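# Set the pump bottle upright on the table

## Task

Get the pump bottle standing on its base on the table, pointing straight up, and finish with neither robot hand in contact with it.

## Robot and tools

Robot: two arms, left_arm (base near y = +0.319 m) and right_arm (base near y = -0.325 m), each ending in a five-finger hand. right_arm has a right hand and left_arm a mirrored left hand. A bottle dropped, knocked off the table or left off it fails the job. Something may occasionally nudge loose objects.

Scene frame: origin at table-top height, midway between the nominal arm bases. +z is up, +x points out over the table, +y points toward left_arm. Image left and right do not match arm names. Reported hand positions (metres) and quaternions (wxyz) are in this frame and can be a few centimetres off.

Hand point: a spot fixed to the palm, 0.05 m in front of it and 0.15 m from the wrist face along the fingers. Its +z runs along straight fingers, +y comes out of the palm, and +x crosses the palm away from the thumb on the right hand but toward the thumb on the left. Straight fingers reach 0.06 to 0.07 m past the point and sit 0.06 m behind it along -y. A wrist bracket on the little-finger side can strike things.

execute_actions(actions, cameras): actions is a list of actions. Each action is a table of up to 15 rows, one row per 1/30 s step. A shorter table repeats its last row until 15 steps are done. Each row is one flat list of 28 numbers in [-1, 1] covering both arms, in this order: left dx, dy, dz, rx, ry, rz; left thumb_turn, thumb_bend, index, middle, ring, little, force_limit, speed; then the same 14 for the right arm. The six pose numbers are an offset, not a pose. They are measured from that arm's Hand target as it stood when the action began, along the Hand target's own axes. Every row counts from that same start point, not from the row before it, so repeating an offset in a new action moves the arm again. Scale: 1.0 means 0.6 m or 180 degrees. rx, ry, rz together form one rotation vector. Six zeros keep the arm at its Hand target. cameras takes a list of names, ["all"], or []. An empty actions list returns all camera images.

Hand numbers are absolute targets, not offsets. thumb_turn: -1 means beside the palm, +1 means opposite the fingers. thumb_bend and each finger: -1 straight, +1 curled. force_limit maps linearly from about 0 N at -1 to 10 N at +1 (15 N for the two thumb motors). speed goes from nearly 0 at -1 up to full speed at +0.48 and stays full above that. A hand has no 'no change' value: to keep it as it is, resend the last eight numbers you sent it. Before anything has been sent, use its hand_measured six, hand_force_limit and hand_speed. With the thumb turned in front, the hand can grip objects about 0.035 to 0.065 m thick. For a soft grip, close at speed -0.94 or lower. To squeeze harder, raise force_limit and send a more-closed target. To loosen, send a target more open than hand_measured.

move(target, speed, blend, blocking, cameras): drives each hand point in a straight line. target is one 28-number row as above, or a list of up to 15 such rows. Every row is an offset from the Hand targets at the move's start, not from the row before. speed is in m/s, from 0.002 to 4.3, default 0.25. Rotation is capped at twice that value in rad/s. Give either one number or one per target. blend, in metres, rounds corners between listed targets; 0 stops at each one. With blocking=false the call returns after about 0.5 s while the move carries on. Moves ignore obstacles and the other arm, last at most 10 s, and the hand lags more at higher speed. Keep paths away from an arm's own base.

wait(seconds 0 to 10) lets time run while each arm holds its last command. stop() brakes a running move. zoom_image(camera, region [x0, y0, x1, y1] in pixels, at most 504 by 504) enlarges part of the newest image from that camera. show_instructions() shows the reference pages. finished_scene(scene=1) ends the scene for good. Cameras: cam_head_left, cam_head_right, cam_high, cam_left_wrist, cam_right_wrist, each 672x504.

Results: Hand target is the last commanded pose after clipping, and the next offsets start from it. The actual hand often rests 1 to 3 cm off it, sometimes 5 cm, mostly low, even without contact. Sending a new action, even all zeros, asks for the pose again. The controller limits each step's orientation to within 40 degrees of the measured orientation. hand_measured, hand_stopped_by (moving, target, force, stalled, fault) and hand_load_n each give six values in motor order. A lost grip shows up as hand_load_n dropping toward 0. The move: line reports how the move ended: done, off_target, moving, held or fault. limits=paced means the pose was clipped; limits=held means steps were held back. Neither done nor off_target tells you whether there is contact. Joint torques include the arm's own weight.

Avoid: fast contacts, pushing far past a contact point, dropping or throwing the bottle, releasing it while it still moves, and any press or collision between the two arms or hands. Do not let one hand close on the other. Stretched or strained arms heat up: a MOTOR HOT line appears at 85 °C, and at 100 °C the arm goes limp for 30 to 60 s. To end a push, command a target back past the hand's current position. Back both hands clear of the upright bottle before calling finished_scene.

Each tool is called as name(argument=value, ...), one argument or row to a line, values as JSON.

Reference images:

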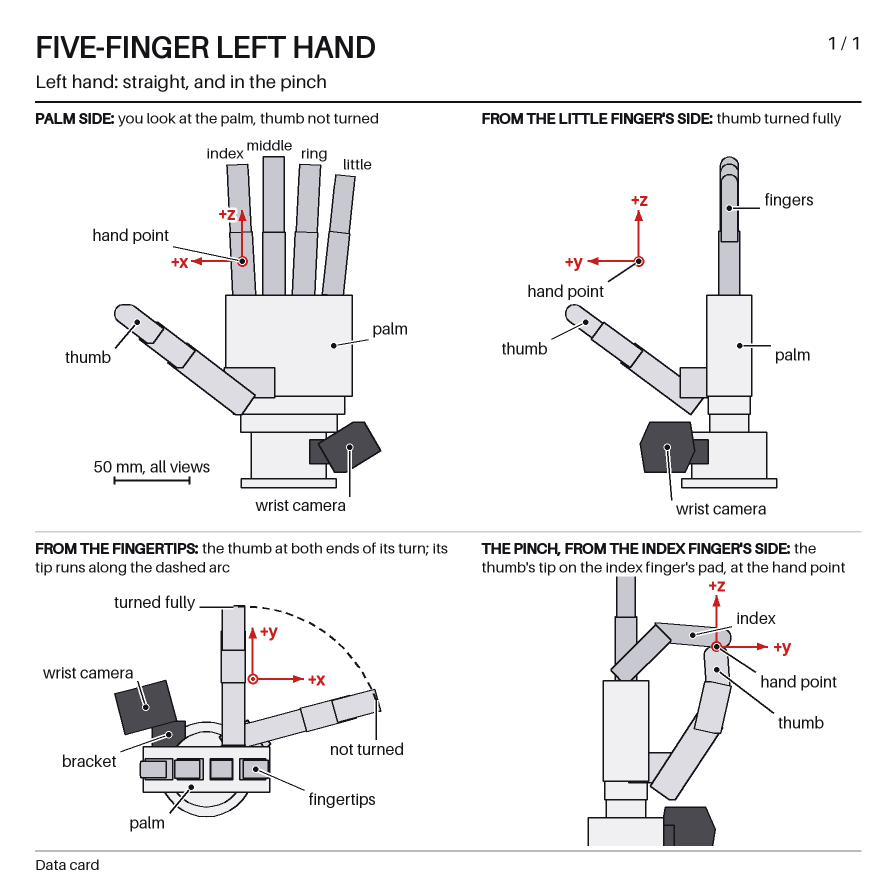

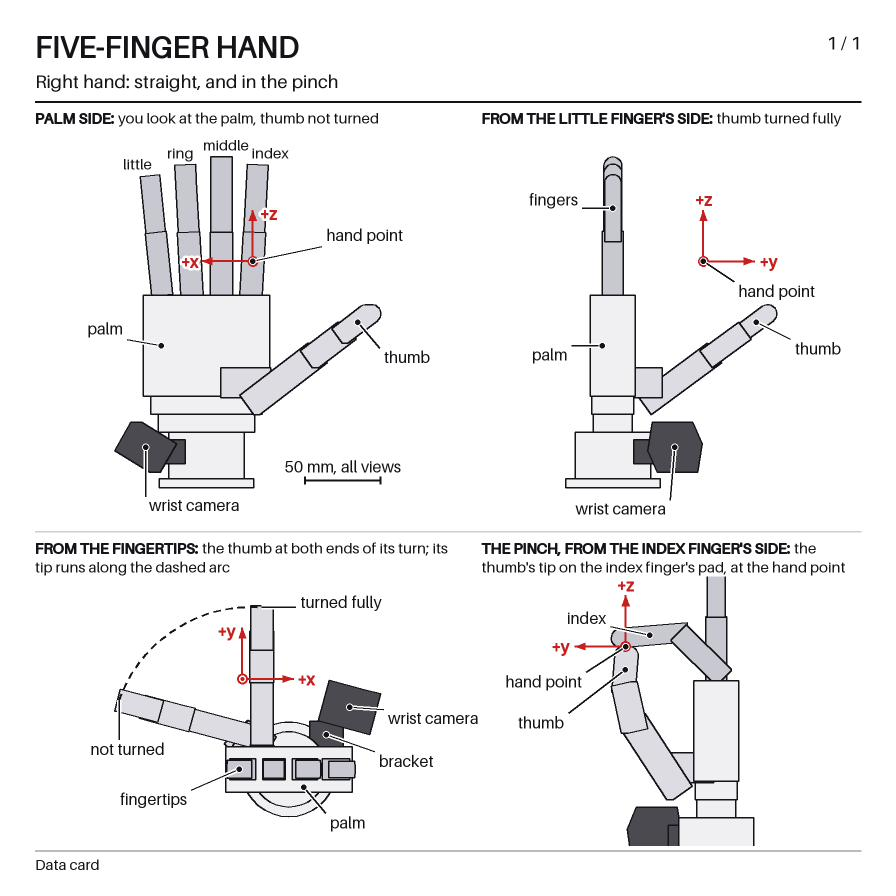

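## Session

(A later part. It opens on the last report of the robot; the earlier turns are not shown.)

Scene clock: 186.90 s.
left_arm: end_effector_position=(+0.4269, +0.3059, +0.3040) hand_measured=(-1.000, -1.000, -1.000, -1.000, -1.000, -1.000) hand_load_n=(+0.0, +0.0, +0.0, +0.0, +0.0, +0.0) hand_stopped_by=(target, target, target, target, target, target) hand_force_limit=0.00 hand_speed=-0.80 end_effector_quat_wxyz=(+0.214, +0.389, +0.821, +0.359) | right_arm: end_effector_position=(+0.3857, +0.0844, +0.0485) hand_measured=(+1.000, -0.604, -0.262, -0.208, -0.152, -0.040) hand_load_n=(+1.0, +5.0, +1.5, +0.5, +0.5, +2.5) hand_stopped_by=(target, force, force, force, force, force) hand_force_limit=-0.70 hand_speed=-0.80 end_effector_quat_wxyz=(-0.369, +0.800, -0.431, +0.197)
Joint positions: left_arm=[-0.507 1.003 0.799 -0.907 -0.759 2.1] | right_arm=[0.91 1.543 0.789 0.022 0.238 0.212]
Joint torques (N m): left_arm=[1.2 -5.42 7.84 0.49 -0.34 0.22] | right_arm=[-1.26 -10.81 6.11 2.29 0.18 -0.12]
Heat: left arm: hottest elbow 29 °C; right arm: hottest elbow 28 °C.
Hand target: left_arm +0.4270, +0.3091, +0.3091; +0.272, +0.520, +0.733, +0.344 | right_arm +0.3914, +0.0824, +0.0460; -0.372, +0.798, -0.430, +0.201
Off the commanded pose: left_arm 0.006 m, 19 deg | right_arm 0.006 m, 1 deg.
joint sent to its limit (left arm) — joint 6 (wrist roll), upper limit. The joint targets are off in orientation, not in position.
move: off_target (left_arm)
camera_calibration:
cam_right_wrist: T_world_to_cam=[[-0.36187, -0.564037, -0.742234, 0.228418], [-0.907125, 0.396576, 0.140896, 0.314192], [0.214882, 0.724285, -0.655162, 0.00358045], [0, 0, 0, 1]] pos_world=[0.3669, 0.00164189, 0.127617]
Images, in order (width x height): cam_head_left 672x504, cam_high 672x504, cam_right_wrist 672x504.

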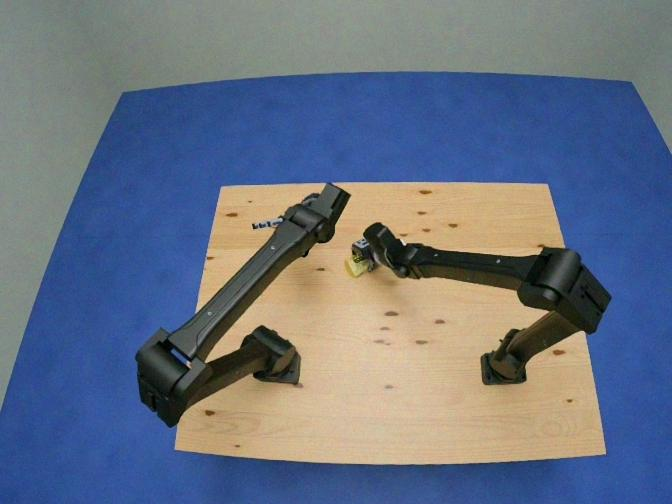

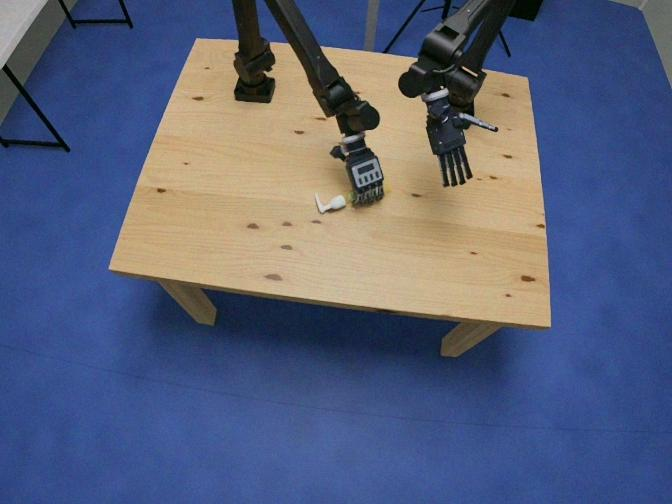

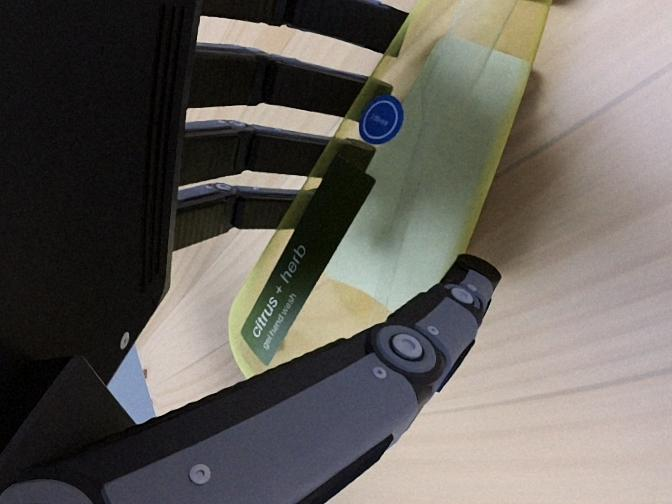

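move(
  target=[0,0,0,0,0,0,-1,-1,-1,-1,-1,-1,0,-0.8,0,0,0,0,0,0,1,0.2,0.35,0.35,0.45,0.55,-0.1,-0.8],
  cameras=["cam_right_wrist"],
)

Scene clock: 191.47 s.
left_arm: end_effector_position=(+0.4269, +0.3059, +0.3040) hand_measured=(-1.000, -1.000, -1.000, -1.000, -1.000, -1.000) hand_load_n=(-0.5, +0.0, +0.0, +0.0, +0.0, +0.0) hand_stopped_by=(target, target, target, target, target, target) hand_force_limit=0.00 hand_speed=-0.80 end_effector_quat_wxyz=(+0.214, +0.389, +0.821, +0.359) | right_arm: end_effector_position=(+0.3855, +0.0833, +0.0476) hand_measured=(+1.000, -0.602, -0.246, -0.174, -0.100, +0.048) hand_load_n=(+3.5, +13.0, +4.0, +1.5, +2.0, +5.5) hand_stopped_by=(target, force, force, force, force, force) hand_force_limit=-0.10 hand_speed=-0.80 end_effector_quat_wxyz=(-0.368, +0.800, -0.431, +0.197)
Joint positions: left_arm=[-0.507 1.003 0.799 -0.907 -0.759 2.1] | right_arm=[0.909 1.543 0.787 0.022 0.238 0.212]
Joint torques (N m): left_arm=[1.26 -5.42 7.84 0.49 -0.34 0.22] | right_arm=[-0.79 -10.58 6.28 2.3 0.17 -0.08]
Heat: left arm: hottest elbow 30 °C; right arm: hottest elbow 28 °C.
Hand target: left_arm +0.4270, +0.3091, +0.3091; +0.272, +0.520, +0.733, +0.344 | right_arm +0.3913, +0.0825, +0.0460; -0.372, +0.798, -0.430, +0.201
Off the commanded pose: left_arm 0.006 m, 19 deg | right_arm 0.006 m, 1 deg.
joint sent to its limit (left arm) — joint 6 (wrist roll), upper limit. The joint targets are off in orientation, not in position.
move: off_target (left_arm)
camera_calibration:
cam_right_wrist: T_world_to_cam=[[-0.363096, -0.565023, -0.740885, 0.22763], [-0.906728, 0.397316, 0.141366, 0.314353], [0.214491, 0.723111, -0.656586, 0.00411663], [0, 0, 0, 1]] pos_world=[0.366801, 0.000741513, 0.126912]
Images, in order (width x height): cam_right_wrist 672x504.

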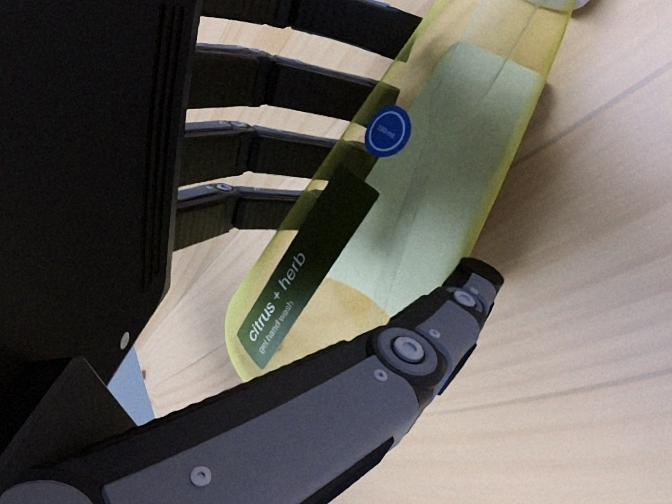

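move(
  target=[0,0,0,0,0,0,-1,-1,-1,-1,-1,-1,0,-0.8,0,-0.1277,-0.1072,0,0,0,1,0.2,0.35,0.35,0.45,0.55,-0.1,-0.8],
  speed=0.1,
  cameras=["cam_head_left","cam_high","cam_right_wrist"],
)

zoom_image(
  camera="cam_high",
  region=[300, 120, 400, 220],
)

Scene clock: 197.73 s.
left_arm: end_effector_position=(+0.4269, +0.3059, +0.3040) hand_measured=(-1.000, -1.000, -1.000, -1.000, -1.000, -1.000) hand_load_n=(+0.0, +0.0, +0.0, +0.0, +0.0, +0.0) hand_stopped_by=(target, target, target, target, target, target) hand_force_limit=0.00 hand_speed=-0.80 end_effector_quat_wxyz=(+0.214, +0.389, +0.821, +0.359) | right_arm: end_effector_position=(+0.3692, +0.0627, +0.0987) hand_measured=(+1.000, -0.602, -0.248, -0.174, -0.100, +0.048) hand_load_n=(+2.5, +12.5, +5.5, +2.5, +2.5, +2.5) hand_stopped_by=(target, force, force, force, force, force) hand_force_limit=-0.10 hand_speed=-0.80 end_effector_quat_wxyz=(-0.330, +0.816, -0.434, +0.190)
Joint positions: left_arm=[-0.507 1.003 0.799 -0.907 -0.759 2.1] | right_arm=[0.909 1.404 0.847 -0.26 0.238 0.212]
Joint torques (N m): left_arm=[1.26 -5.42 7.86 0.49 -0.34 0.22] | right_arm=[-1.03 -13.04 12.05 1.14 0.29 -0.12]
Heat: left arm: hottest elbow 30 °C; right arm: hottest elbow 28 °C.
Hand target: left_arm +0.4270, +0.3091, +0.3091; +0.272, +0.520, +0.733, +0.344 | right_arm +0.3913, +0.0826, +0.1461; -0.372, +0.798, -0.430, +0.201
Off the commanded pose: left_arm 0.006 m, 19 deg | right_arm 0.056 m, 5 deg.
joint sent to its limit (left arm) — joint 6 (wrist roll), upper limit. The joint targets are off in orientation, not in position.
move: off_target (left_arm, right_arm)
camera_calibration:
cam_right_wrist: T_world_to_cam=[[-0.40016, -0.611884, -0.682254, 0.258785], [-0.898845, 0.407244, 0.161957, 0.294889], [0.178745, 0.678049, -0.712951, 0.0776938], [0, 0, 0, 1]] pos_world=[0.354727, -0.0144254, 0.18419]
Images, in order (width x height): cam_head_left 672x504, cam_high 672x504, cam_right_wrist 672x504.

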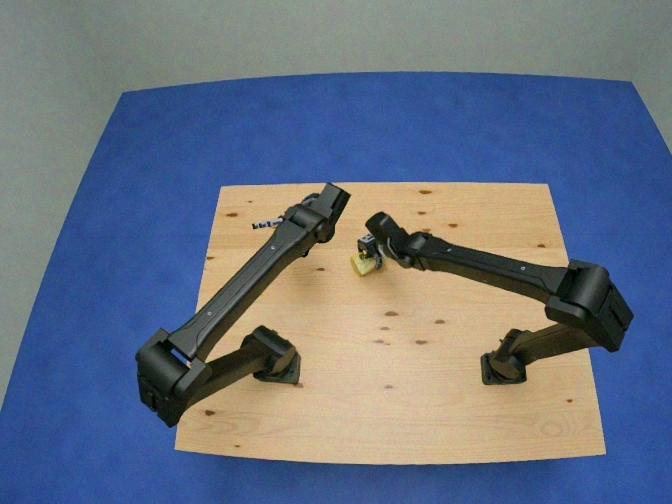

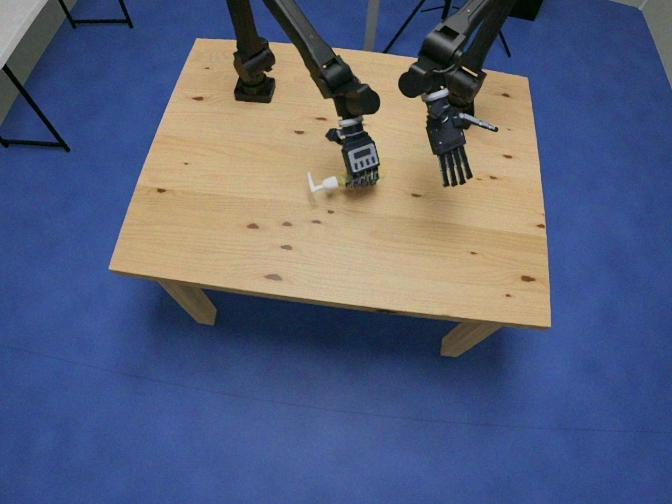

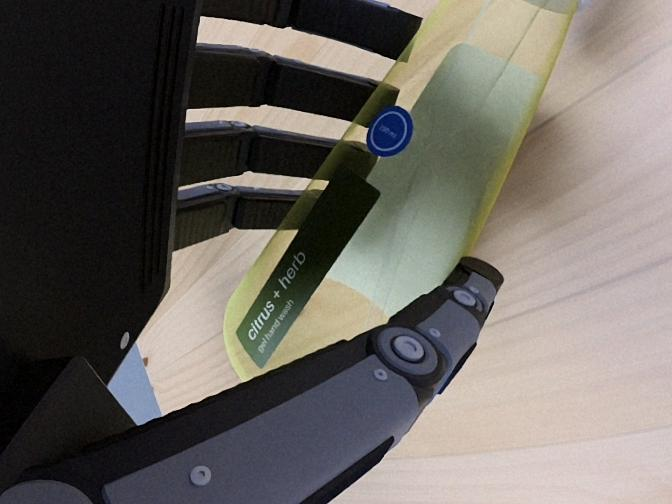

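Scaled by 5.040 from the camera's 672x504 image, which has a finer 960x720 frame.

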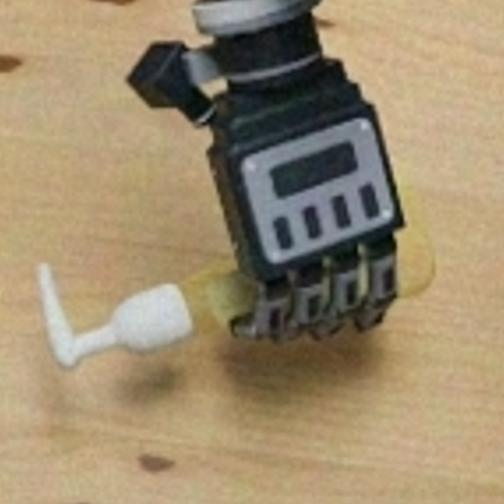

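move(
  target=[
    [0,0,0,0,0,0,-1,-1,-1,-1,-1,-1,0,-0.8,0,-0.0638,-0.0536,0,0,0,1,0.2,0.35,0.35,0.45,0.55,-0.1,-0.8],
    [0,0,0,0,0,0,-1,-1,-1,-1,-1,-1,0,-0.8,0.378,0.0153,-0.158,0.0947,0.2446,-0.4387,1,0.2,0.35,0.35,0.45,0.55,-0.1,-0.8],
  ],
  speed=0.2,
  blend=[0.02, 0],
  cameras=["cam_head_left","cam_high","cam_right_wrist","cam_left_wrist"],
)

Scene clock: 225.07 s.
left_arm: end_effector_position=(+0.4269, +0.3059, +0.3040) hand_measured=(-1.000, -1.000, -1.000, -1.000, -1.000, -1.000) hand_load_n=(+0.0, +0.0, +0.0, +0.0, +0.0, +0.0) hand_stopped_by=(target, target, target, target, target, target) hand_force_limit=0.00 hand_speed=-0.80 end_effector_quat_wxyz=(+0.214, +0.389, +0.821, +0.359) | right_arm: end_effector_position=(+0.4443, -0.1481, +0.1860) hand_measured=(+1.000, -0.602, -0.248, -0.174, -0.100, +0.048) hand_load_n=(+3.5, +12.0, +6.0, +2.5, +2.0, +2.0) hand_stopped_by=(target, force, force, force, force, force) hand_force_limit=-0.10 hand_speed=-0.80 end_effector_quat_wxyz=(-0.097, +0.717, +0.093, +0.684)
Joint positions: left_arm=[-0.507 1.003 0.799 -0.907 -0.759 2.1] | right_arm=[0.785 1.205 0.306 0.849 0.506 -1.534]
Joint torques (N m): left_arm=[1.2 -5.42 7.86 0.51 -0.35 0.22] | right_arm=[-1.14 -4.95 6.41 3.19 0.06 -0.36]
Motor temperatures (°C): left_arm=[20 22 30 23 21 20] | right_arm=[21 23 31 22 21 21]
Heat: left arm: hottest elbow 30 °C; right arm: hottest elbow 31 °C.
Hand target: left_arm +0.4270, +0.3091, +0.3091; +0.272, +0.520, +0.733, +0.344 | right_arm +0.4502, -0.1500, +0.2003; -0.092, +0.701, +0.093, +0.701
Off the commanded pose: left_arm 0.006 m, 19 deg | right_arm 0.016 m, 3 deg.
joint sent to its limit (left arm) — joint 6 (wrist roll), upper limit. The joint targets are off in orientation, not in position.
move: off_target (left_arm, right_arm)
camera_calibration:
cam_left_wrist: T_world_to_cam=[[-0.58272, -0.224404, -0.781076, 0.55571], [-0.7323, 0.561745, 0.384941, 0.027997], [0.352383, 0.796295, -0.491671, -0.128227], [0, 0, 0, 1]] pos_world=[0.389511, 0.211083, 0.360229]
cam_right_wrist: T_world_to_cam=[[0.283929, -0.922743, 0.260635, -0.305935], [-0.453831, -0.368773, -0.811199, 0.302517], [0.844643, 0.112039, -0.523475, -0.145508], [0, 0, 0, 1]] pos_world=[0.347058, -0.154436, 0.248969]
Images, in order (width x height): cam_head_left 672x504, cam_high 672x504, cam_left_wrist 672x504, cam_right_wrist 672x504.

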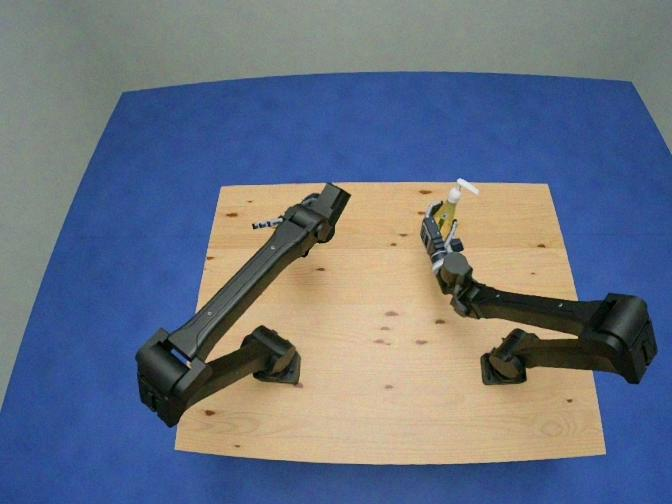

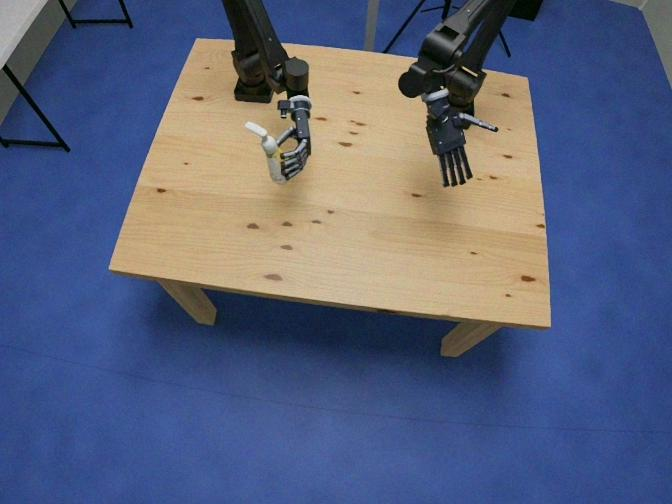

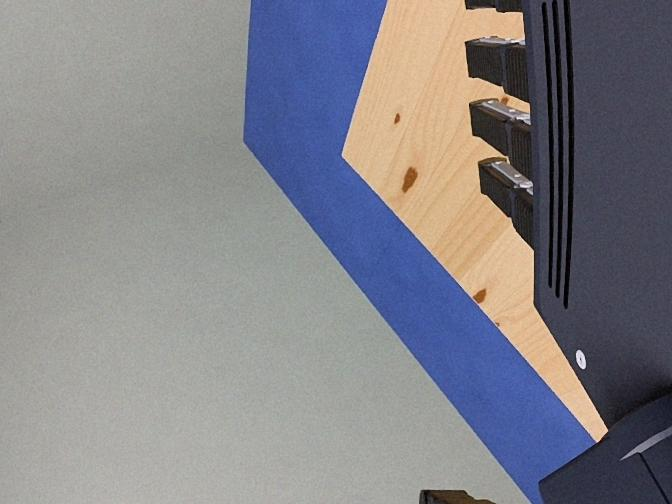

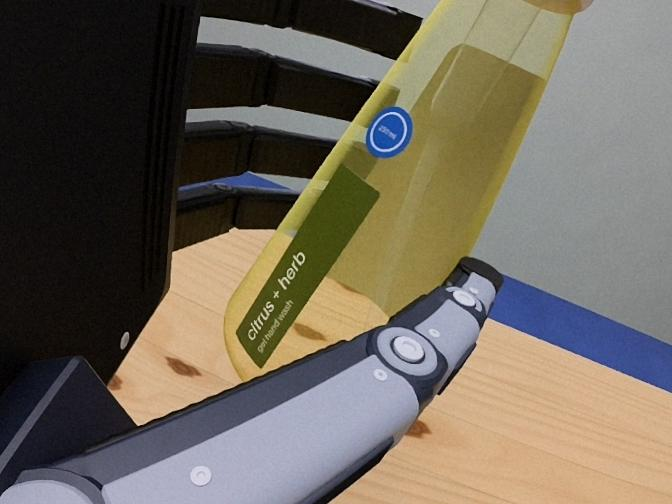

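zoom_image(
  camera="cam_high",
  region=[220, 90, 330, 200],
)

zoom_image(
  camera="cam_head_left",
  region=[410, 170, 500, 260],
)

Scaled by 4.582 from the camera's 672x504 image, which has a finer 960x720 frame.

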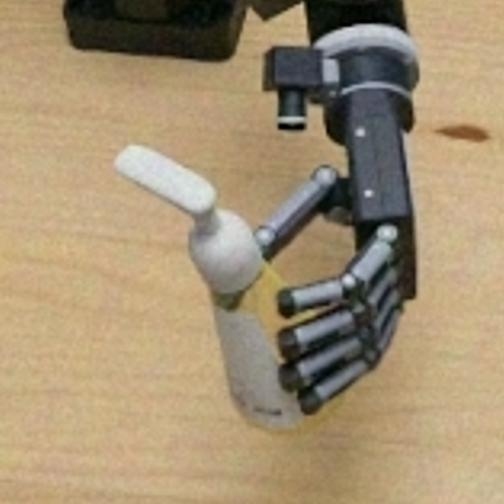

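Scaled by 5.600 from the camera's 672x504 image, which has a finer 960x720 frame.

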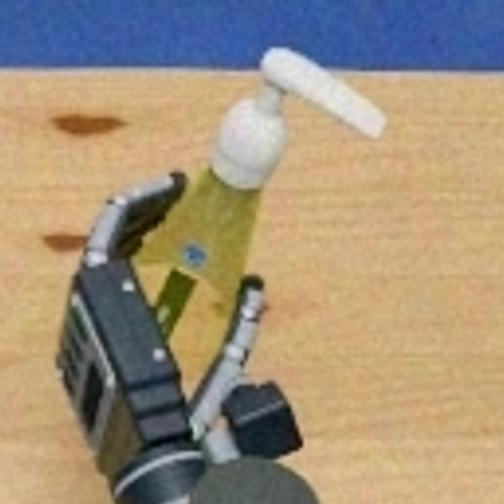

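move(
  target=[0,0,0,0,0,0,-1,-1,-1,-1,-1,-1,0,-0.8,-0.13,0,0,0,-0.0187,-0.0279,1,0.2,0.35,0.35,0.45,0.55,-0.1,-0.8],
  speed=0.12,
  cameras=["cam_head_left","cam_high","cam_head_right","cam_right_wrist"],
)

zoom_image(
  camera="cam_high",
  region=[220, 90, 330, 200],
)

zoom_image(
  camera="cam_head_left",
  region=[410, 180, 490, 260],
)

Scene clock: 286.83 s.
left_arm: end_effector_position=(+0.4269, +0.3059, +0.3040) hand_measured=(-1.000, -1.000, -1.000, -1.000, -1.000, -1.000) hand_load_n=(+0.0, +0.0, +0.0, +0.0, +0.0, +0.0) hand_stopped_by=(target, target, target, target, target, target) hand_force_limit=0.00 hand_speed=-0.80 end_effector_quat_wxyz=(+0.214, +0.389, +0.821, +0.359) | right_arm: end_effector_position=(+0.4457, -0.1491, +0.1104) hand_measured=(+1.000, -0.602, -0.248, -0.174, -0.100, +0.048) hand_load_n=(+3.5, +11.5, +6.0, +2.5, +1.5, +2.0) hand_stopped_by=(target, force, force, force, force, force) hand_force_limit=-0.10 hand_speed=-0.80 end_effector_quat_wxyz=(-0.065, +0.731, +0.126, +0.668)
Joint positions: left_arm=[-0.507 1.003 0.799 -0.907 -0.759 2.1] | right_arm=[0.785 1.554 0.271 1.169 0.507 -1.589]
Joint torques (N m): left_arm=[1.26 -5.3 7.84 0.5 -0.35 0.22] | right_arm=[-0.73 -7.24 3.81 3.41 0.33 -0.34]
Motor temperatures (°C): left_arm=[20 22 30 23 21 20] | right_arm=[21 23 26 22 21 22]
Heat: left arm: hottest elbow 30 °C; right arm: hottest elbow 26 °C.
Hand target: left_arm +0.4270, +0.3091, +0.3091; +0.272, +0.520, +0.733, +0.344 | right_arm +0.4503, -0.1500, +0.1224; -0.059, +0.716, +0.126, +0.684
Off the commanded pose: left_arm 0.006 m, 19 deg | right_arm 0.013 m, 3 deg.
joint sent to its limit (left arm) — joint 6 (wrist roll), upper limit. The joint targets are off in orientation, not in position.
move: off_target (left_arm, right_arm)
camera_calibration:
cam_right_wrist: T_world_to_cam=[[0.295658, -0.892848, 0.339718, -0.297032], [-0.476733, -0.44607, -0.757461, 0.234189], [0.827836, 0.0619948, -0.557534, -0.182262], [0, 0, 0, 1]] pos_world=[0.350348, -0.149441, 0.176679]
Images, in order (width x height): cam_head_left 672x504, cam_head_right 672x504, cam_high 672x504, cam_right_wrist 672x504.

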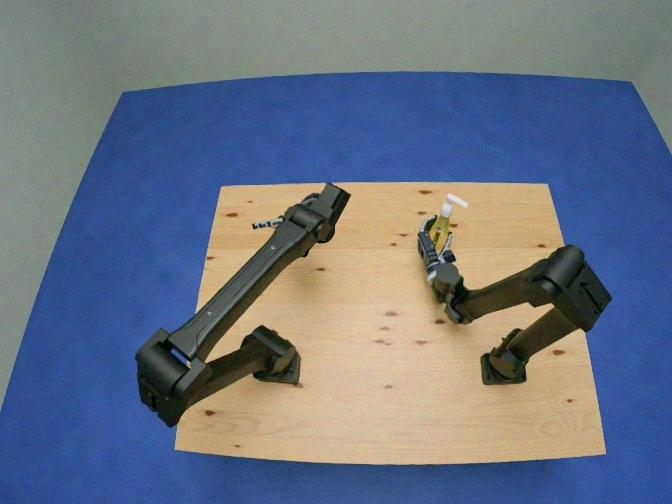

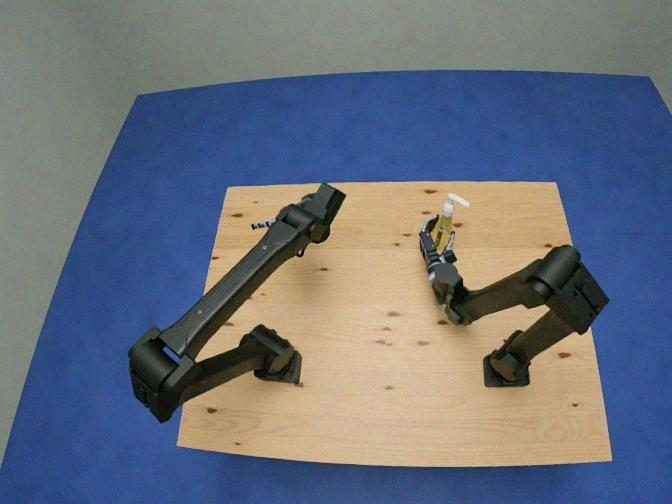

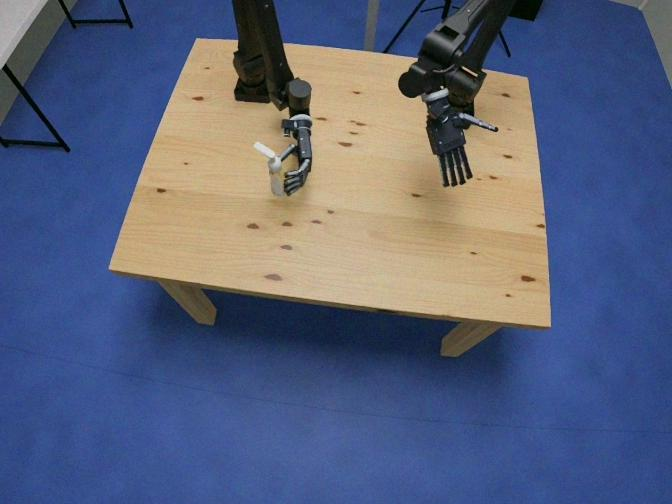

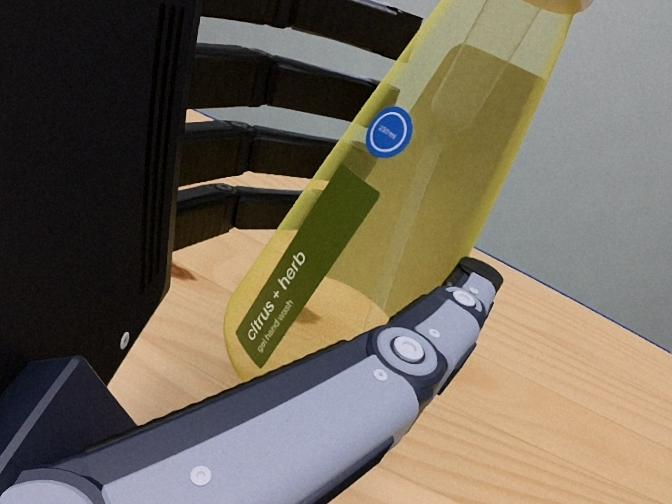

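Scaled by 4.582 from the camera's 672x504 image, which has a finer 960x720 frame.

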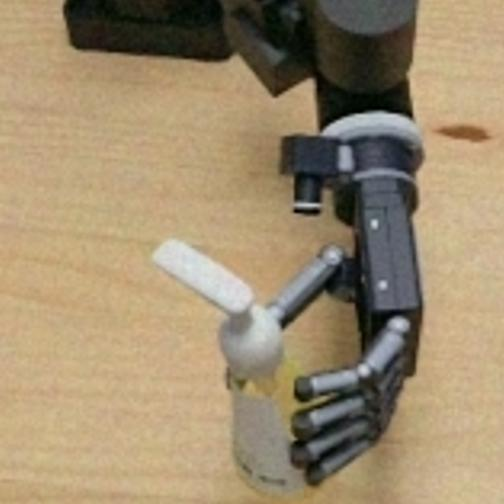

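Scaled by 6.300 from the camera's 672x504 image, which has a finer 960x720 frame.

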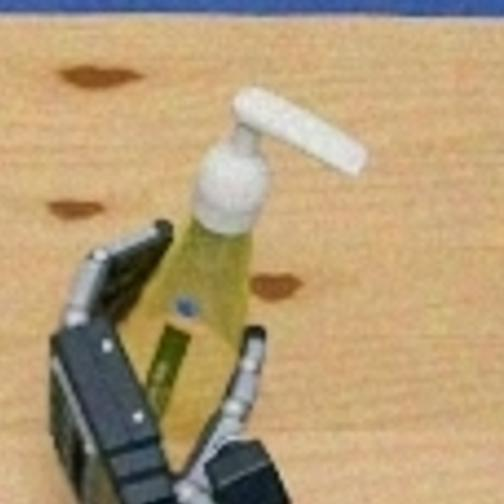

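move(
  target=[0,0,0,0,0,0,-1,-1,-1,-1,-1,-1,0,-0.8,-0.058,-0.0051,0.0033,0,0,0,1,0.2,0.35,0.35,0.45,0.55,-0.1,-0.8],
  speed=0.1,
  cameras=["cam_head_left","cam_high","cam_right_wrist"],
)

zoom_image(
  camera="cam_high",
  region=[220, 110, 330, 220],
)

zoom_image(
  camera="cam_head_left",
  region=[410, 180, 490, 260],
)

Scene clock: 318.70 s.
left_arm: end_effector_position=(+0.4269, +0.3059, +0.3040) hand_measured=(-1.000, -1.000, -1.000, -1.000, -1.000, -1.000) hand_load_n=(+0.0, +0.0, +0.0, +0.0, +0.0, +0.0) hand_stopped_by=(target, target, target, target, target, target) hand_force_limit=0.00 hand_speed=-0.80 end_effector_quat_wxyz=(+0.214, +0.389, +0.821, +0.359) | right_arm: end_effector_position=(+0.4451, -0.1496, +0.0760) hand_measured=(+1.000, -0.602, -0.248, -0.174, -0.100, +0.048) hand_load_n=(+4.0, +11.5, +6.0, +2.5, +1.5, +2.5) hand_stopped_by=(target, force, force, force, force, force) hand_force_limit=-0.10 hand_speed=-0.80 end_effector_quat_wxyz=(-0.065, +0.731, +0.126, +0.668)
Joint positions: left_arm=[-0.507 1.003 0.799 -0.907 -0.759 2.1] | right_arm=[0.785 1.757 0.271 1.372 0.507 -1.59]
Joint torques (N m): left_arm=[1.14 -5.42 7.87 0.5 -0.34 0.22] | right_arm=[-1.2 -8.06 2.44 3.28 0.31 -0.37]
Heat: left arm: hottest elbow 30 °C; right arm: hottest elbow 25 °C.
Hand target: left_arm +0.4270, +0.3091, +0.3091; +0.272, +0.520, +0.733, +0.344 | right_arm +0.4503, -0.1500, +0.0876; -0.059, +0.716, +0.126, +0.684
Off the commanded pose: left_arm 0.006 m, 19 deg | right_arm 0.013 m, 3 deg.
joint sent to its limit (left arm) — joint 6 (wrist roll), upper limit. The joint targets are off in orientation, not in position.
move: off_target (left_arm, right_arm)
camera_calibration:
cam_right_wrist: T_world_to_cam=[[0.295626, -0.892579, 0.340454, -0.285697], [-0.476584, -0.446665, -0.757204, 0.207491], [0.827933, 0.0615942, -0.557434, -0.201105], [0, 0, 0, 1]] pos_world=[0.349848, -0.149941, 0.142277]
Images, in order (width x height): cam_head_left 672x504, cam_high 672x504, cam_right_wrist 672x504.

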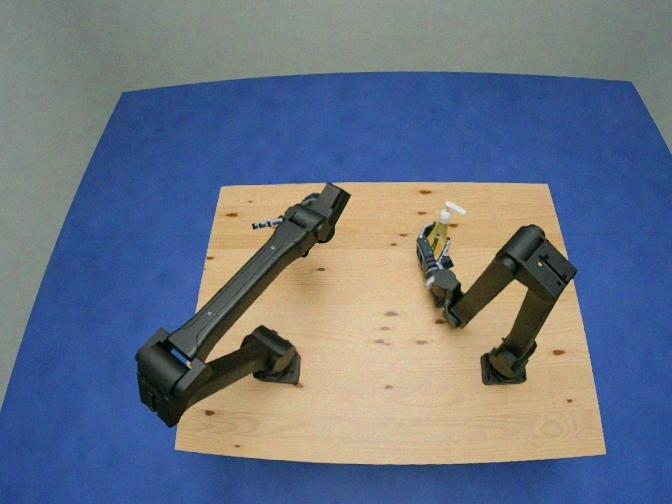

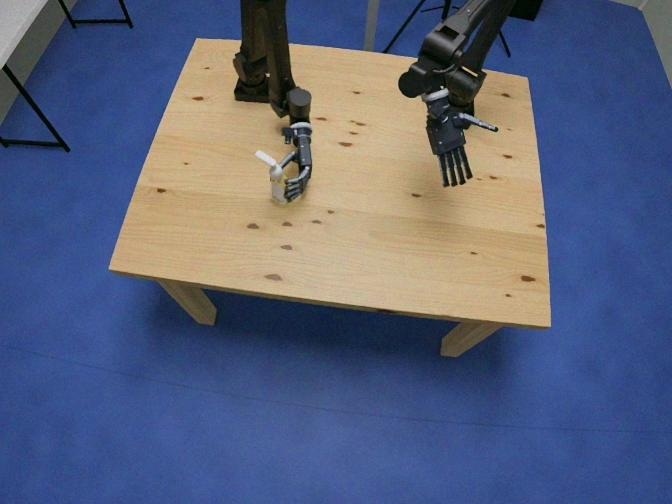

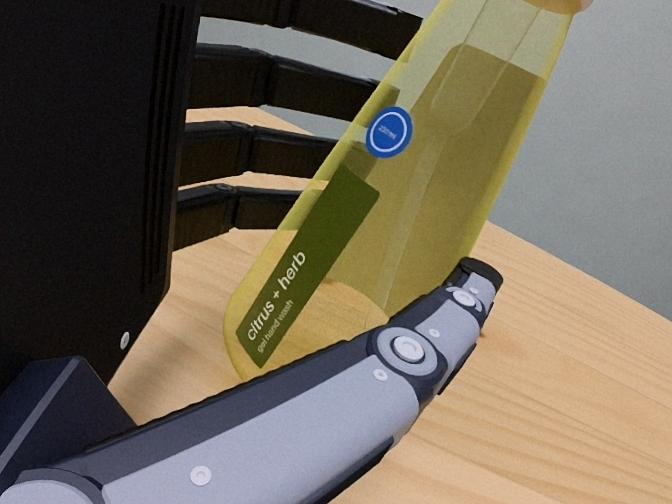

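Scaled by 4.582 from the camera's 672x504 image, which has a finer 960x720 frame.

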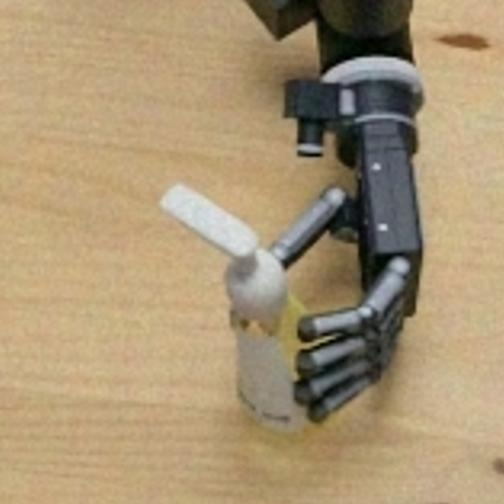

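Scaled by 6.300 from the camera's 672x504 image, which has a finer 960x720 frame.

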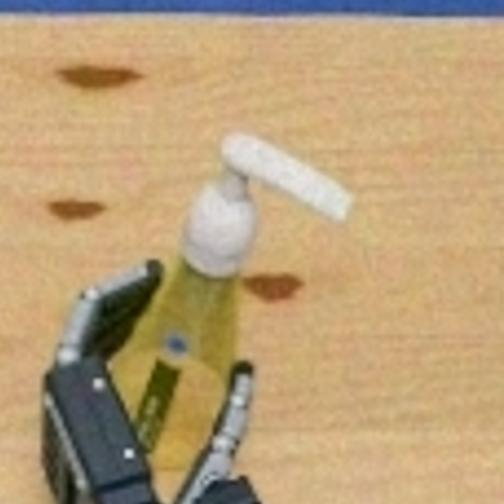

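move(
  target=[0,0,0,0,0,0,-1,-1,-1,-1,-1,-1,0,-0.8,-0.0199,-0.0018,0.0011,0,0,0,1,0.2,0.35,0.35,0.45,0.55,-0.1,-0.8],
  speed=0.06,
)

move(
  target=[0,0,0,0,0,0,-1,-1,-1,-1,-1,-1,0,-0.8,-0.0116,-0.001,0.0007,0,0,0,1,0.2,0.35,0.35,0.45,0.55,-0.1,-0.8],
  speed=0.06,
  cameras=["cam_head_left","cam_high","cam_right_wrist"],
)

zoom_image(
  camera="cam_high",
  region=[220, 110, 330, 220],
)

Scene clock: 326.40 s.
left_arm: end_effector_position=(+0.4269, +0.3059, +0.3040) hand_measured=(-1.000, -1.000, -1.000, -1.000, -1.000, -1.000) hand_load_n=(+0.0, +0.0, +0.0, +0.0, +0.0, +0.0) hand_stopped_by=(target, target, target, target, target, target) hand_force_limit=0.00 hand_speed=-0.80 end_effector_quat_wxyz=(+0.214, +0.389, +0.821, +0.359) | right_arm: end_effector_position=(+0.4436, -0.1512, +0.0631) hand_measured=(+1.000, -0.602, -0.248, -0.174, -0.100, +0.048) hand_load_n=(+3.5, +12.0, +6.0, +2.5, +1.5, +2.5) hand_stopped_by=(target, force, force, force, force, force) hand_force_limit=-0.10 hand_speed=-0.80 end_effector_quat_wxyz=(-0.063, +0.732, +0.127, +0.666)
Joint positions: left_arm=[-0.507 1.003 0.799 -0.907 -0.759 2.1] | right_arm=[0.785 1.827 0.271 1.438 0.507 -1.59]
Joint torques (N m): left_arm=[1.2 -5.42 7.84 0.5 -0.34 0.22] | right_arm=[-0.85 -8.18 2.41 3.26 0.29 -0.36]
Heat: left arm: hottest elbow 30 °C; right arm: hottest elbow 25 °C.
Hand target: left_arm +0.4270, +0.3091, +0.3091; +0.272, +0.520, +0.733, +0.344 | right_arm +0.4503, -0.1500, +0.0755; -0.059, +0.716, +0.126, +0.684
Off the commanded pose: left_arm 0.006 m, 19 deg | right_arm 0.014 m, 3 deg.
joint sent to its limit (left arm) — joint 6 (wrist roll), upper limit. The joint targets are off in orientation, not in position.
move: off_target (left_arm, right_arm)

Scene clock: 327.37 s.
left_arm: end_effector_position=(+0.4269, +0.3059, +0.3040) hand_measured=(-1.000, -1.000, -1.000, -1.000, -1.000, -1.000) hand_load_n=(+0.0, +0.0, +0.0, +0.0, +0.0, +0.0) hand_stopped_by=(target, target, target, target, target, target) hand_force_limit=0.00 hand_speed=-0.80 end_effector_quat_wxyz=(+0.214, +0.389, +0.821, +0.359) | right_arm: end_effector_position=(+0.4424, -0.1525, +0.0556) hand_measured=(+1.000, -0.602, -0.248, -0.174, -0.100, +0.048) hand_load_n=(+3.5, +11.5, +6.0, +2.5, +2.0, +2.5) hand_stopped_by=(target, force, force, force, force, force) hand_force_limit=-0.10 hand_speed=-0.80 end_effector_quat_wxyz=(-0.062, +0.733, +0.128, +0.665)
Joint positions: left_arm=[-0.507 1.003 0.799 -0.907 -0.759 2.1] | right_arm=[0.785 1.868 0.271 1.475 0.507 -1.59]
Joint torques (N m): left_arm=[1.2 -5.36 7.87 0.5 -0.34 0.22] | right_arm=[-0.97 -8.53 2.39 3.26 0.29 -0.36]
Heat: left arm: hottest elbow 30 °C; right arm: hottest elbow 25 °C.
Hand target: left_arm +0.4270, +0.3091, +0.3091; +0.272, +0.520, +0.733, +0.344 | right_arm +0.4503, -0.1500, +0.0685; -0.059, +0.716, +0.126, +0.684
Off the commanded pose: left_arm 0.006 m, 19 deg | right_arm 0.015 m, 3 deg.
joint sent to its limit (left arm) — joint 6 (wrist roll), upper limit. The joint targets are off in orientation, not in position.
move: off_target (left_arm, right_arm)
camera_calibration:
cam_right_wrist: T_world_to_cam=[[0.297007, -0.890622, 0.344354, -0.281072], [-0.481291, -0.451097, -0.751579, 0.190584], [0.824709, 0.0574896, -0.562627, -0.208972], [0, 0, 0, 1]] pos_world=[0.347548, -0.152343, 0.122454]
Images, in order (width x height): cam_head_left 672x504, cam_high 672x504, cam_right_wrist 672x504.

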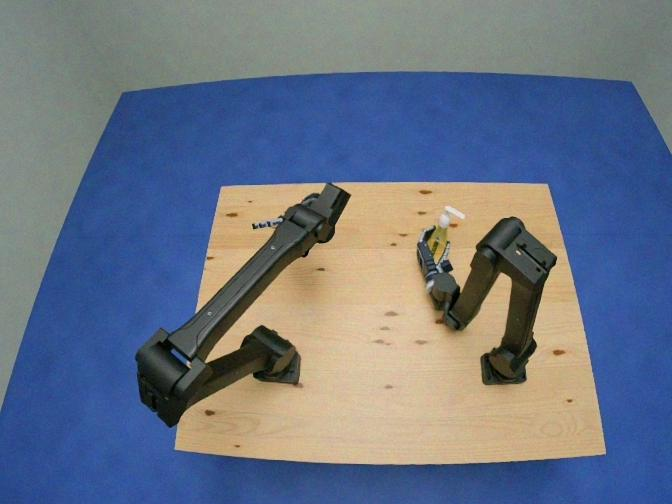

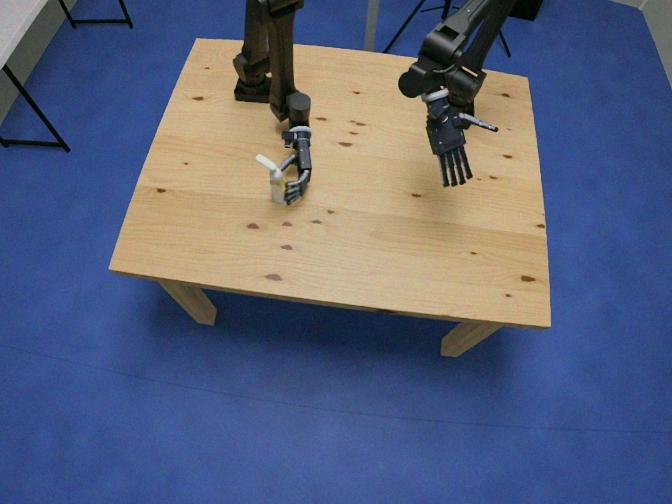

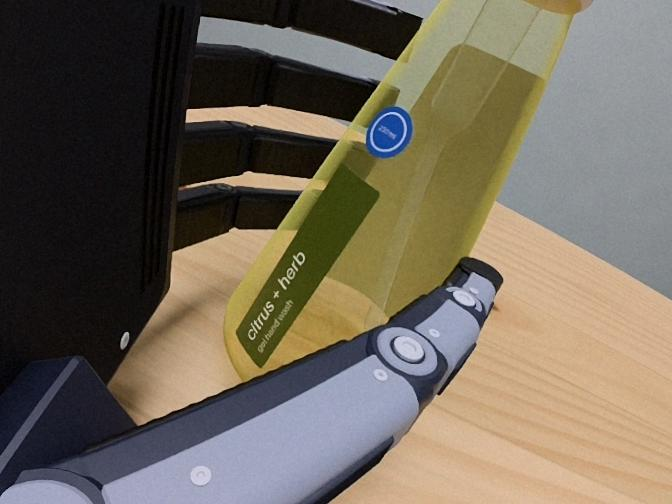

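Scaled by 4.582 from the camera's 672x504 image, which has a finer 960x720 frame.

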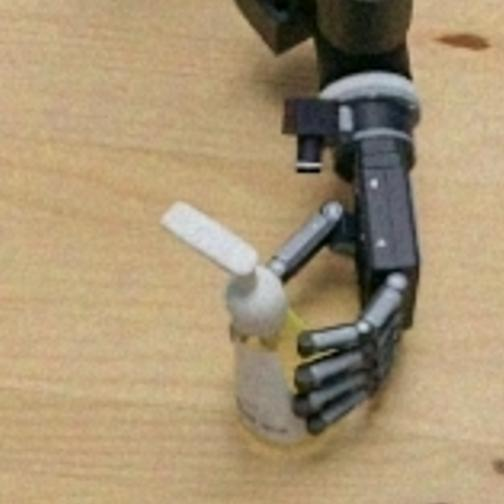

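move(
  target=[0,0,0,0,0,0,-1,-1,-1,-1,-1,-1,0,-0.8,-0.0116,-0.001,0.0007,0,0,0,1,0.2,0.35,0.35,0.45,0.55,-0.1,-0.8],
  speed=0.06,
)

move(
  target=[0,0,0,0,0,0,-1,-1,-1,-1,-1,-1,0,-0.8,-0.0083,-0.0008,0.0005,0,0,0,1,0.2,0.35,0.35,0.45,0.55,-0.1,-0.8],
  speed=0.06,
)

Scene clock: 335.27 s.
left_arm: end_effector_position=(+0.4269, +0.3059, +0.3040) hand_measured=(-1.000, -1.000, -1.000, -1.000, -1.000, -1.000) hand_load_n=(+0.0, +0.0, +0.0, +0.0, +0.0, +0.0) hand_stopped_by=(target, target, target, target, target, target) hand_force_limit=0.00 hand_speed=-0.80 end_effector_quat_wxyz=(+0.214, +0.389, +0.821, +0.359) | right_arm: end_effector_position=(+0.4422, -0.1531, +0.0546) hand_measured=(+1.000, -0.602, -0.248, -0.174, -0.100, +0.048) hand_load_n=(+1.5, +11.5, +5.5, +2.0, +2.0, +2.0) hand_stopped_by=(target, force, force, force, force, force) hand_force_limit=-0.10 hand_speed=-0.80 end_effector_quat_wxyz=(-0.062, +0.728, +0.128, +0.671)
Joint positions: left_arm=[-0.507 1.003 0.799 -0.907 -0.759 2.1] | right_arm=[0.785 1.899 0.271 1.523 0.508 -1.6]
Joint torques (N m): left_arm=[1.2 -5.42 7.84 0.5 -0.34 0.22] | right_arm=[-0.67 -7.77 2.78 2.92 0.26 -0.27]
Heat: left arm: hottest elbow 30 °C; right arm: hottest elbow 25 °C.
Hand target: left_arm +0.4270, +0.3091, +0.3091; +0.272, +0.520, +0.733, +0.344 | right_arm +0.4503, -0.1501, +0.0614; -0.059, +0.716, +0.126, +0.684
Off the commanded pose: left_arm 0.006 m, 19 deg | right_arm 0.011 m, 2 deg.
joint sent to its limit (left arm) — joint 6 (wrist roll), upper limit. The joint targets are off in orientation, not in position.
move: off_target (left_arm, right_arm)

Scene clock: 336.00 s.
left_arm: end_effector_position=(+0.4269, +0.3059, +0.3040) hand_measured=(-1.000, -1.000, -1.000, -1.000, -1.000, -1.000) hand_load_n=(+0.0, +0.0, +0.0, +0.0, +0.0, +0.0) hand_stopped_by=(target, target, target, target, target, target) hand_force_limit=0.00 hand_speed=-0.80 end_effector_quat_wxyz=(+0.214, +0.389, +0.821, +0.359) | right_arm: end_effector_position=(+0.4433, -0.1527, +0.0546) hand_measured=(+1.000, -0.602, -0.248, -0.174, -0.100, +0.048) hand_load_n=(+1.0, +11.0, +3.5, +2.0, +3.0, +2.5) hand_stopped_by=(target, force, force, force, force, force) hand_force_limit=-0.10 hand_speed=-0.80 end_effector_quat_wxyz=(-0.060, +0.726, +0.129, +0.673)
Joint positions: left_arm=[-0.507 1.003 0.799 -0.907 -0.759 2.1] | right_arm=[0.785 1.908 0.275 1.532 0.51 -1.609]
Joint torques (N m): left_arm=[1.2 -5.36 7.86 0.5 -0.34 0.22] | right_arm=[-0.73 -7.59 2.65 2.55 0.21 -0.13]
Heat: left arm: hottest elbow 30 °C; right arm: hottest elbow 25 °C.
Hand target: left_arm +0.4270, +0.3091, +0.3091; +0.272, +0.520, +0.733, +0.344 | right_arm +0.4503, -0.1500, +0.0565; -0.059, +0.716, +0.126, +0.684
Off the commanded pose: left_arm 0.006 m, 19 deg | right_arm 0.008 m, 2 deg.
joint sent to its limit (left arm) — joint 6 (wrist roll), upper limit. The joint targets are off in orientation, not in position.
joint sent to its limit (right arm) — joint 4 (wrist pitch), upper limit. The joint targets still meet the commanded pose.
move: off_target (left_arm)


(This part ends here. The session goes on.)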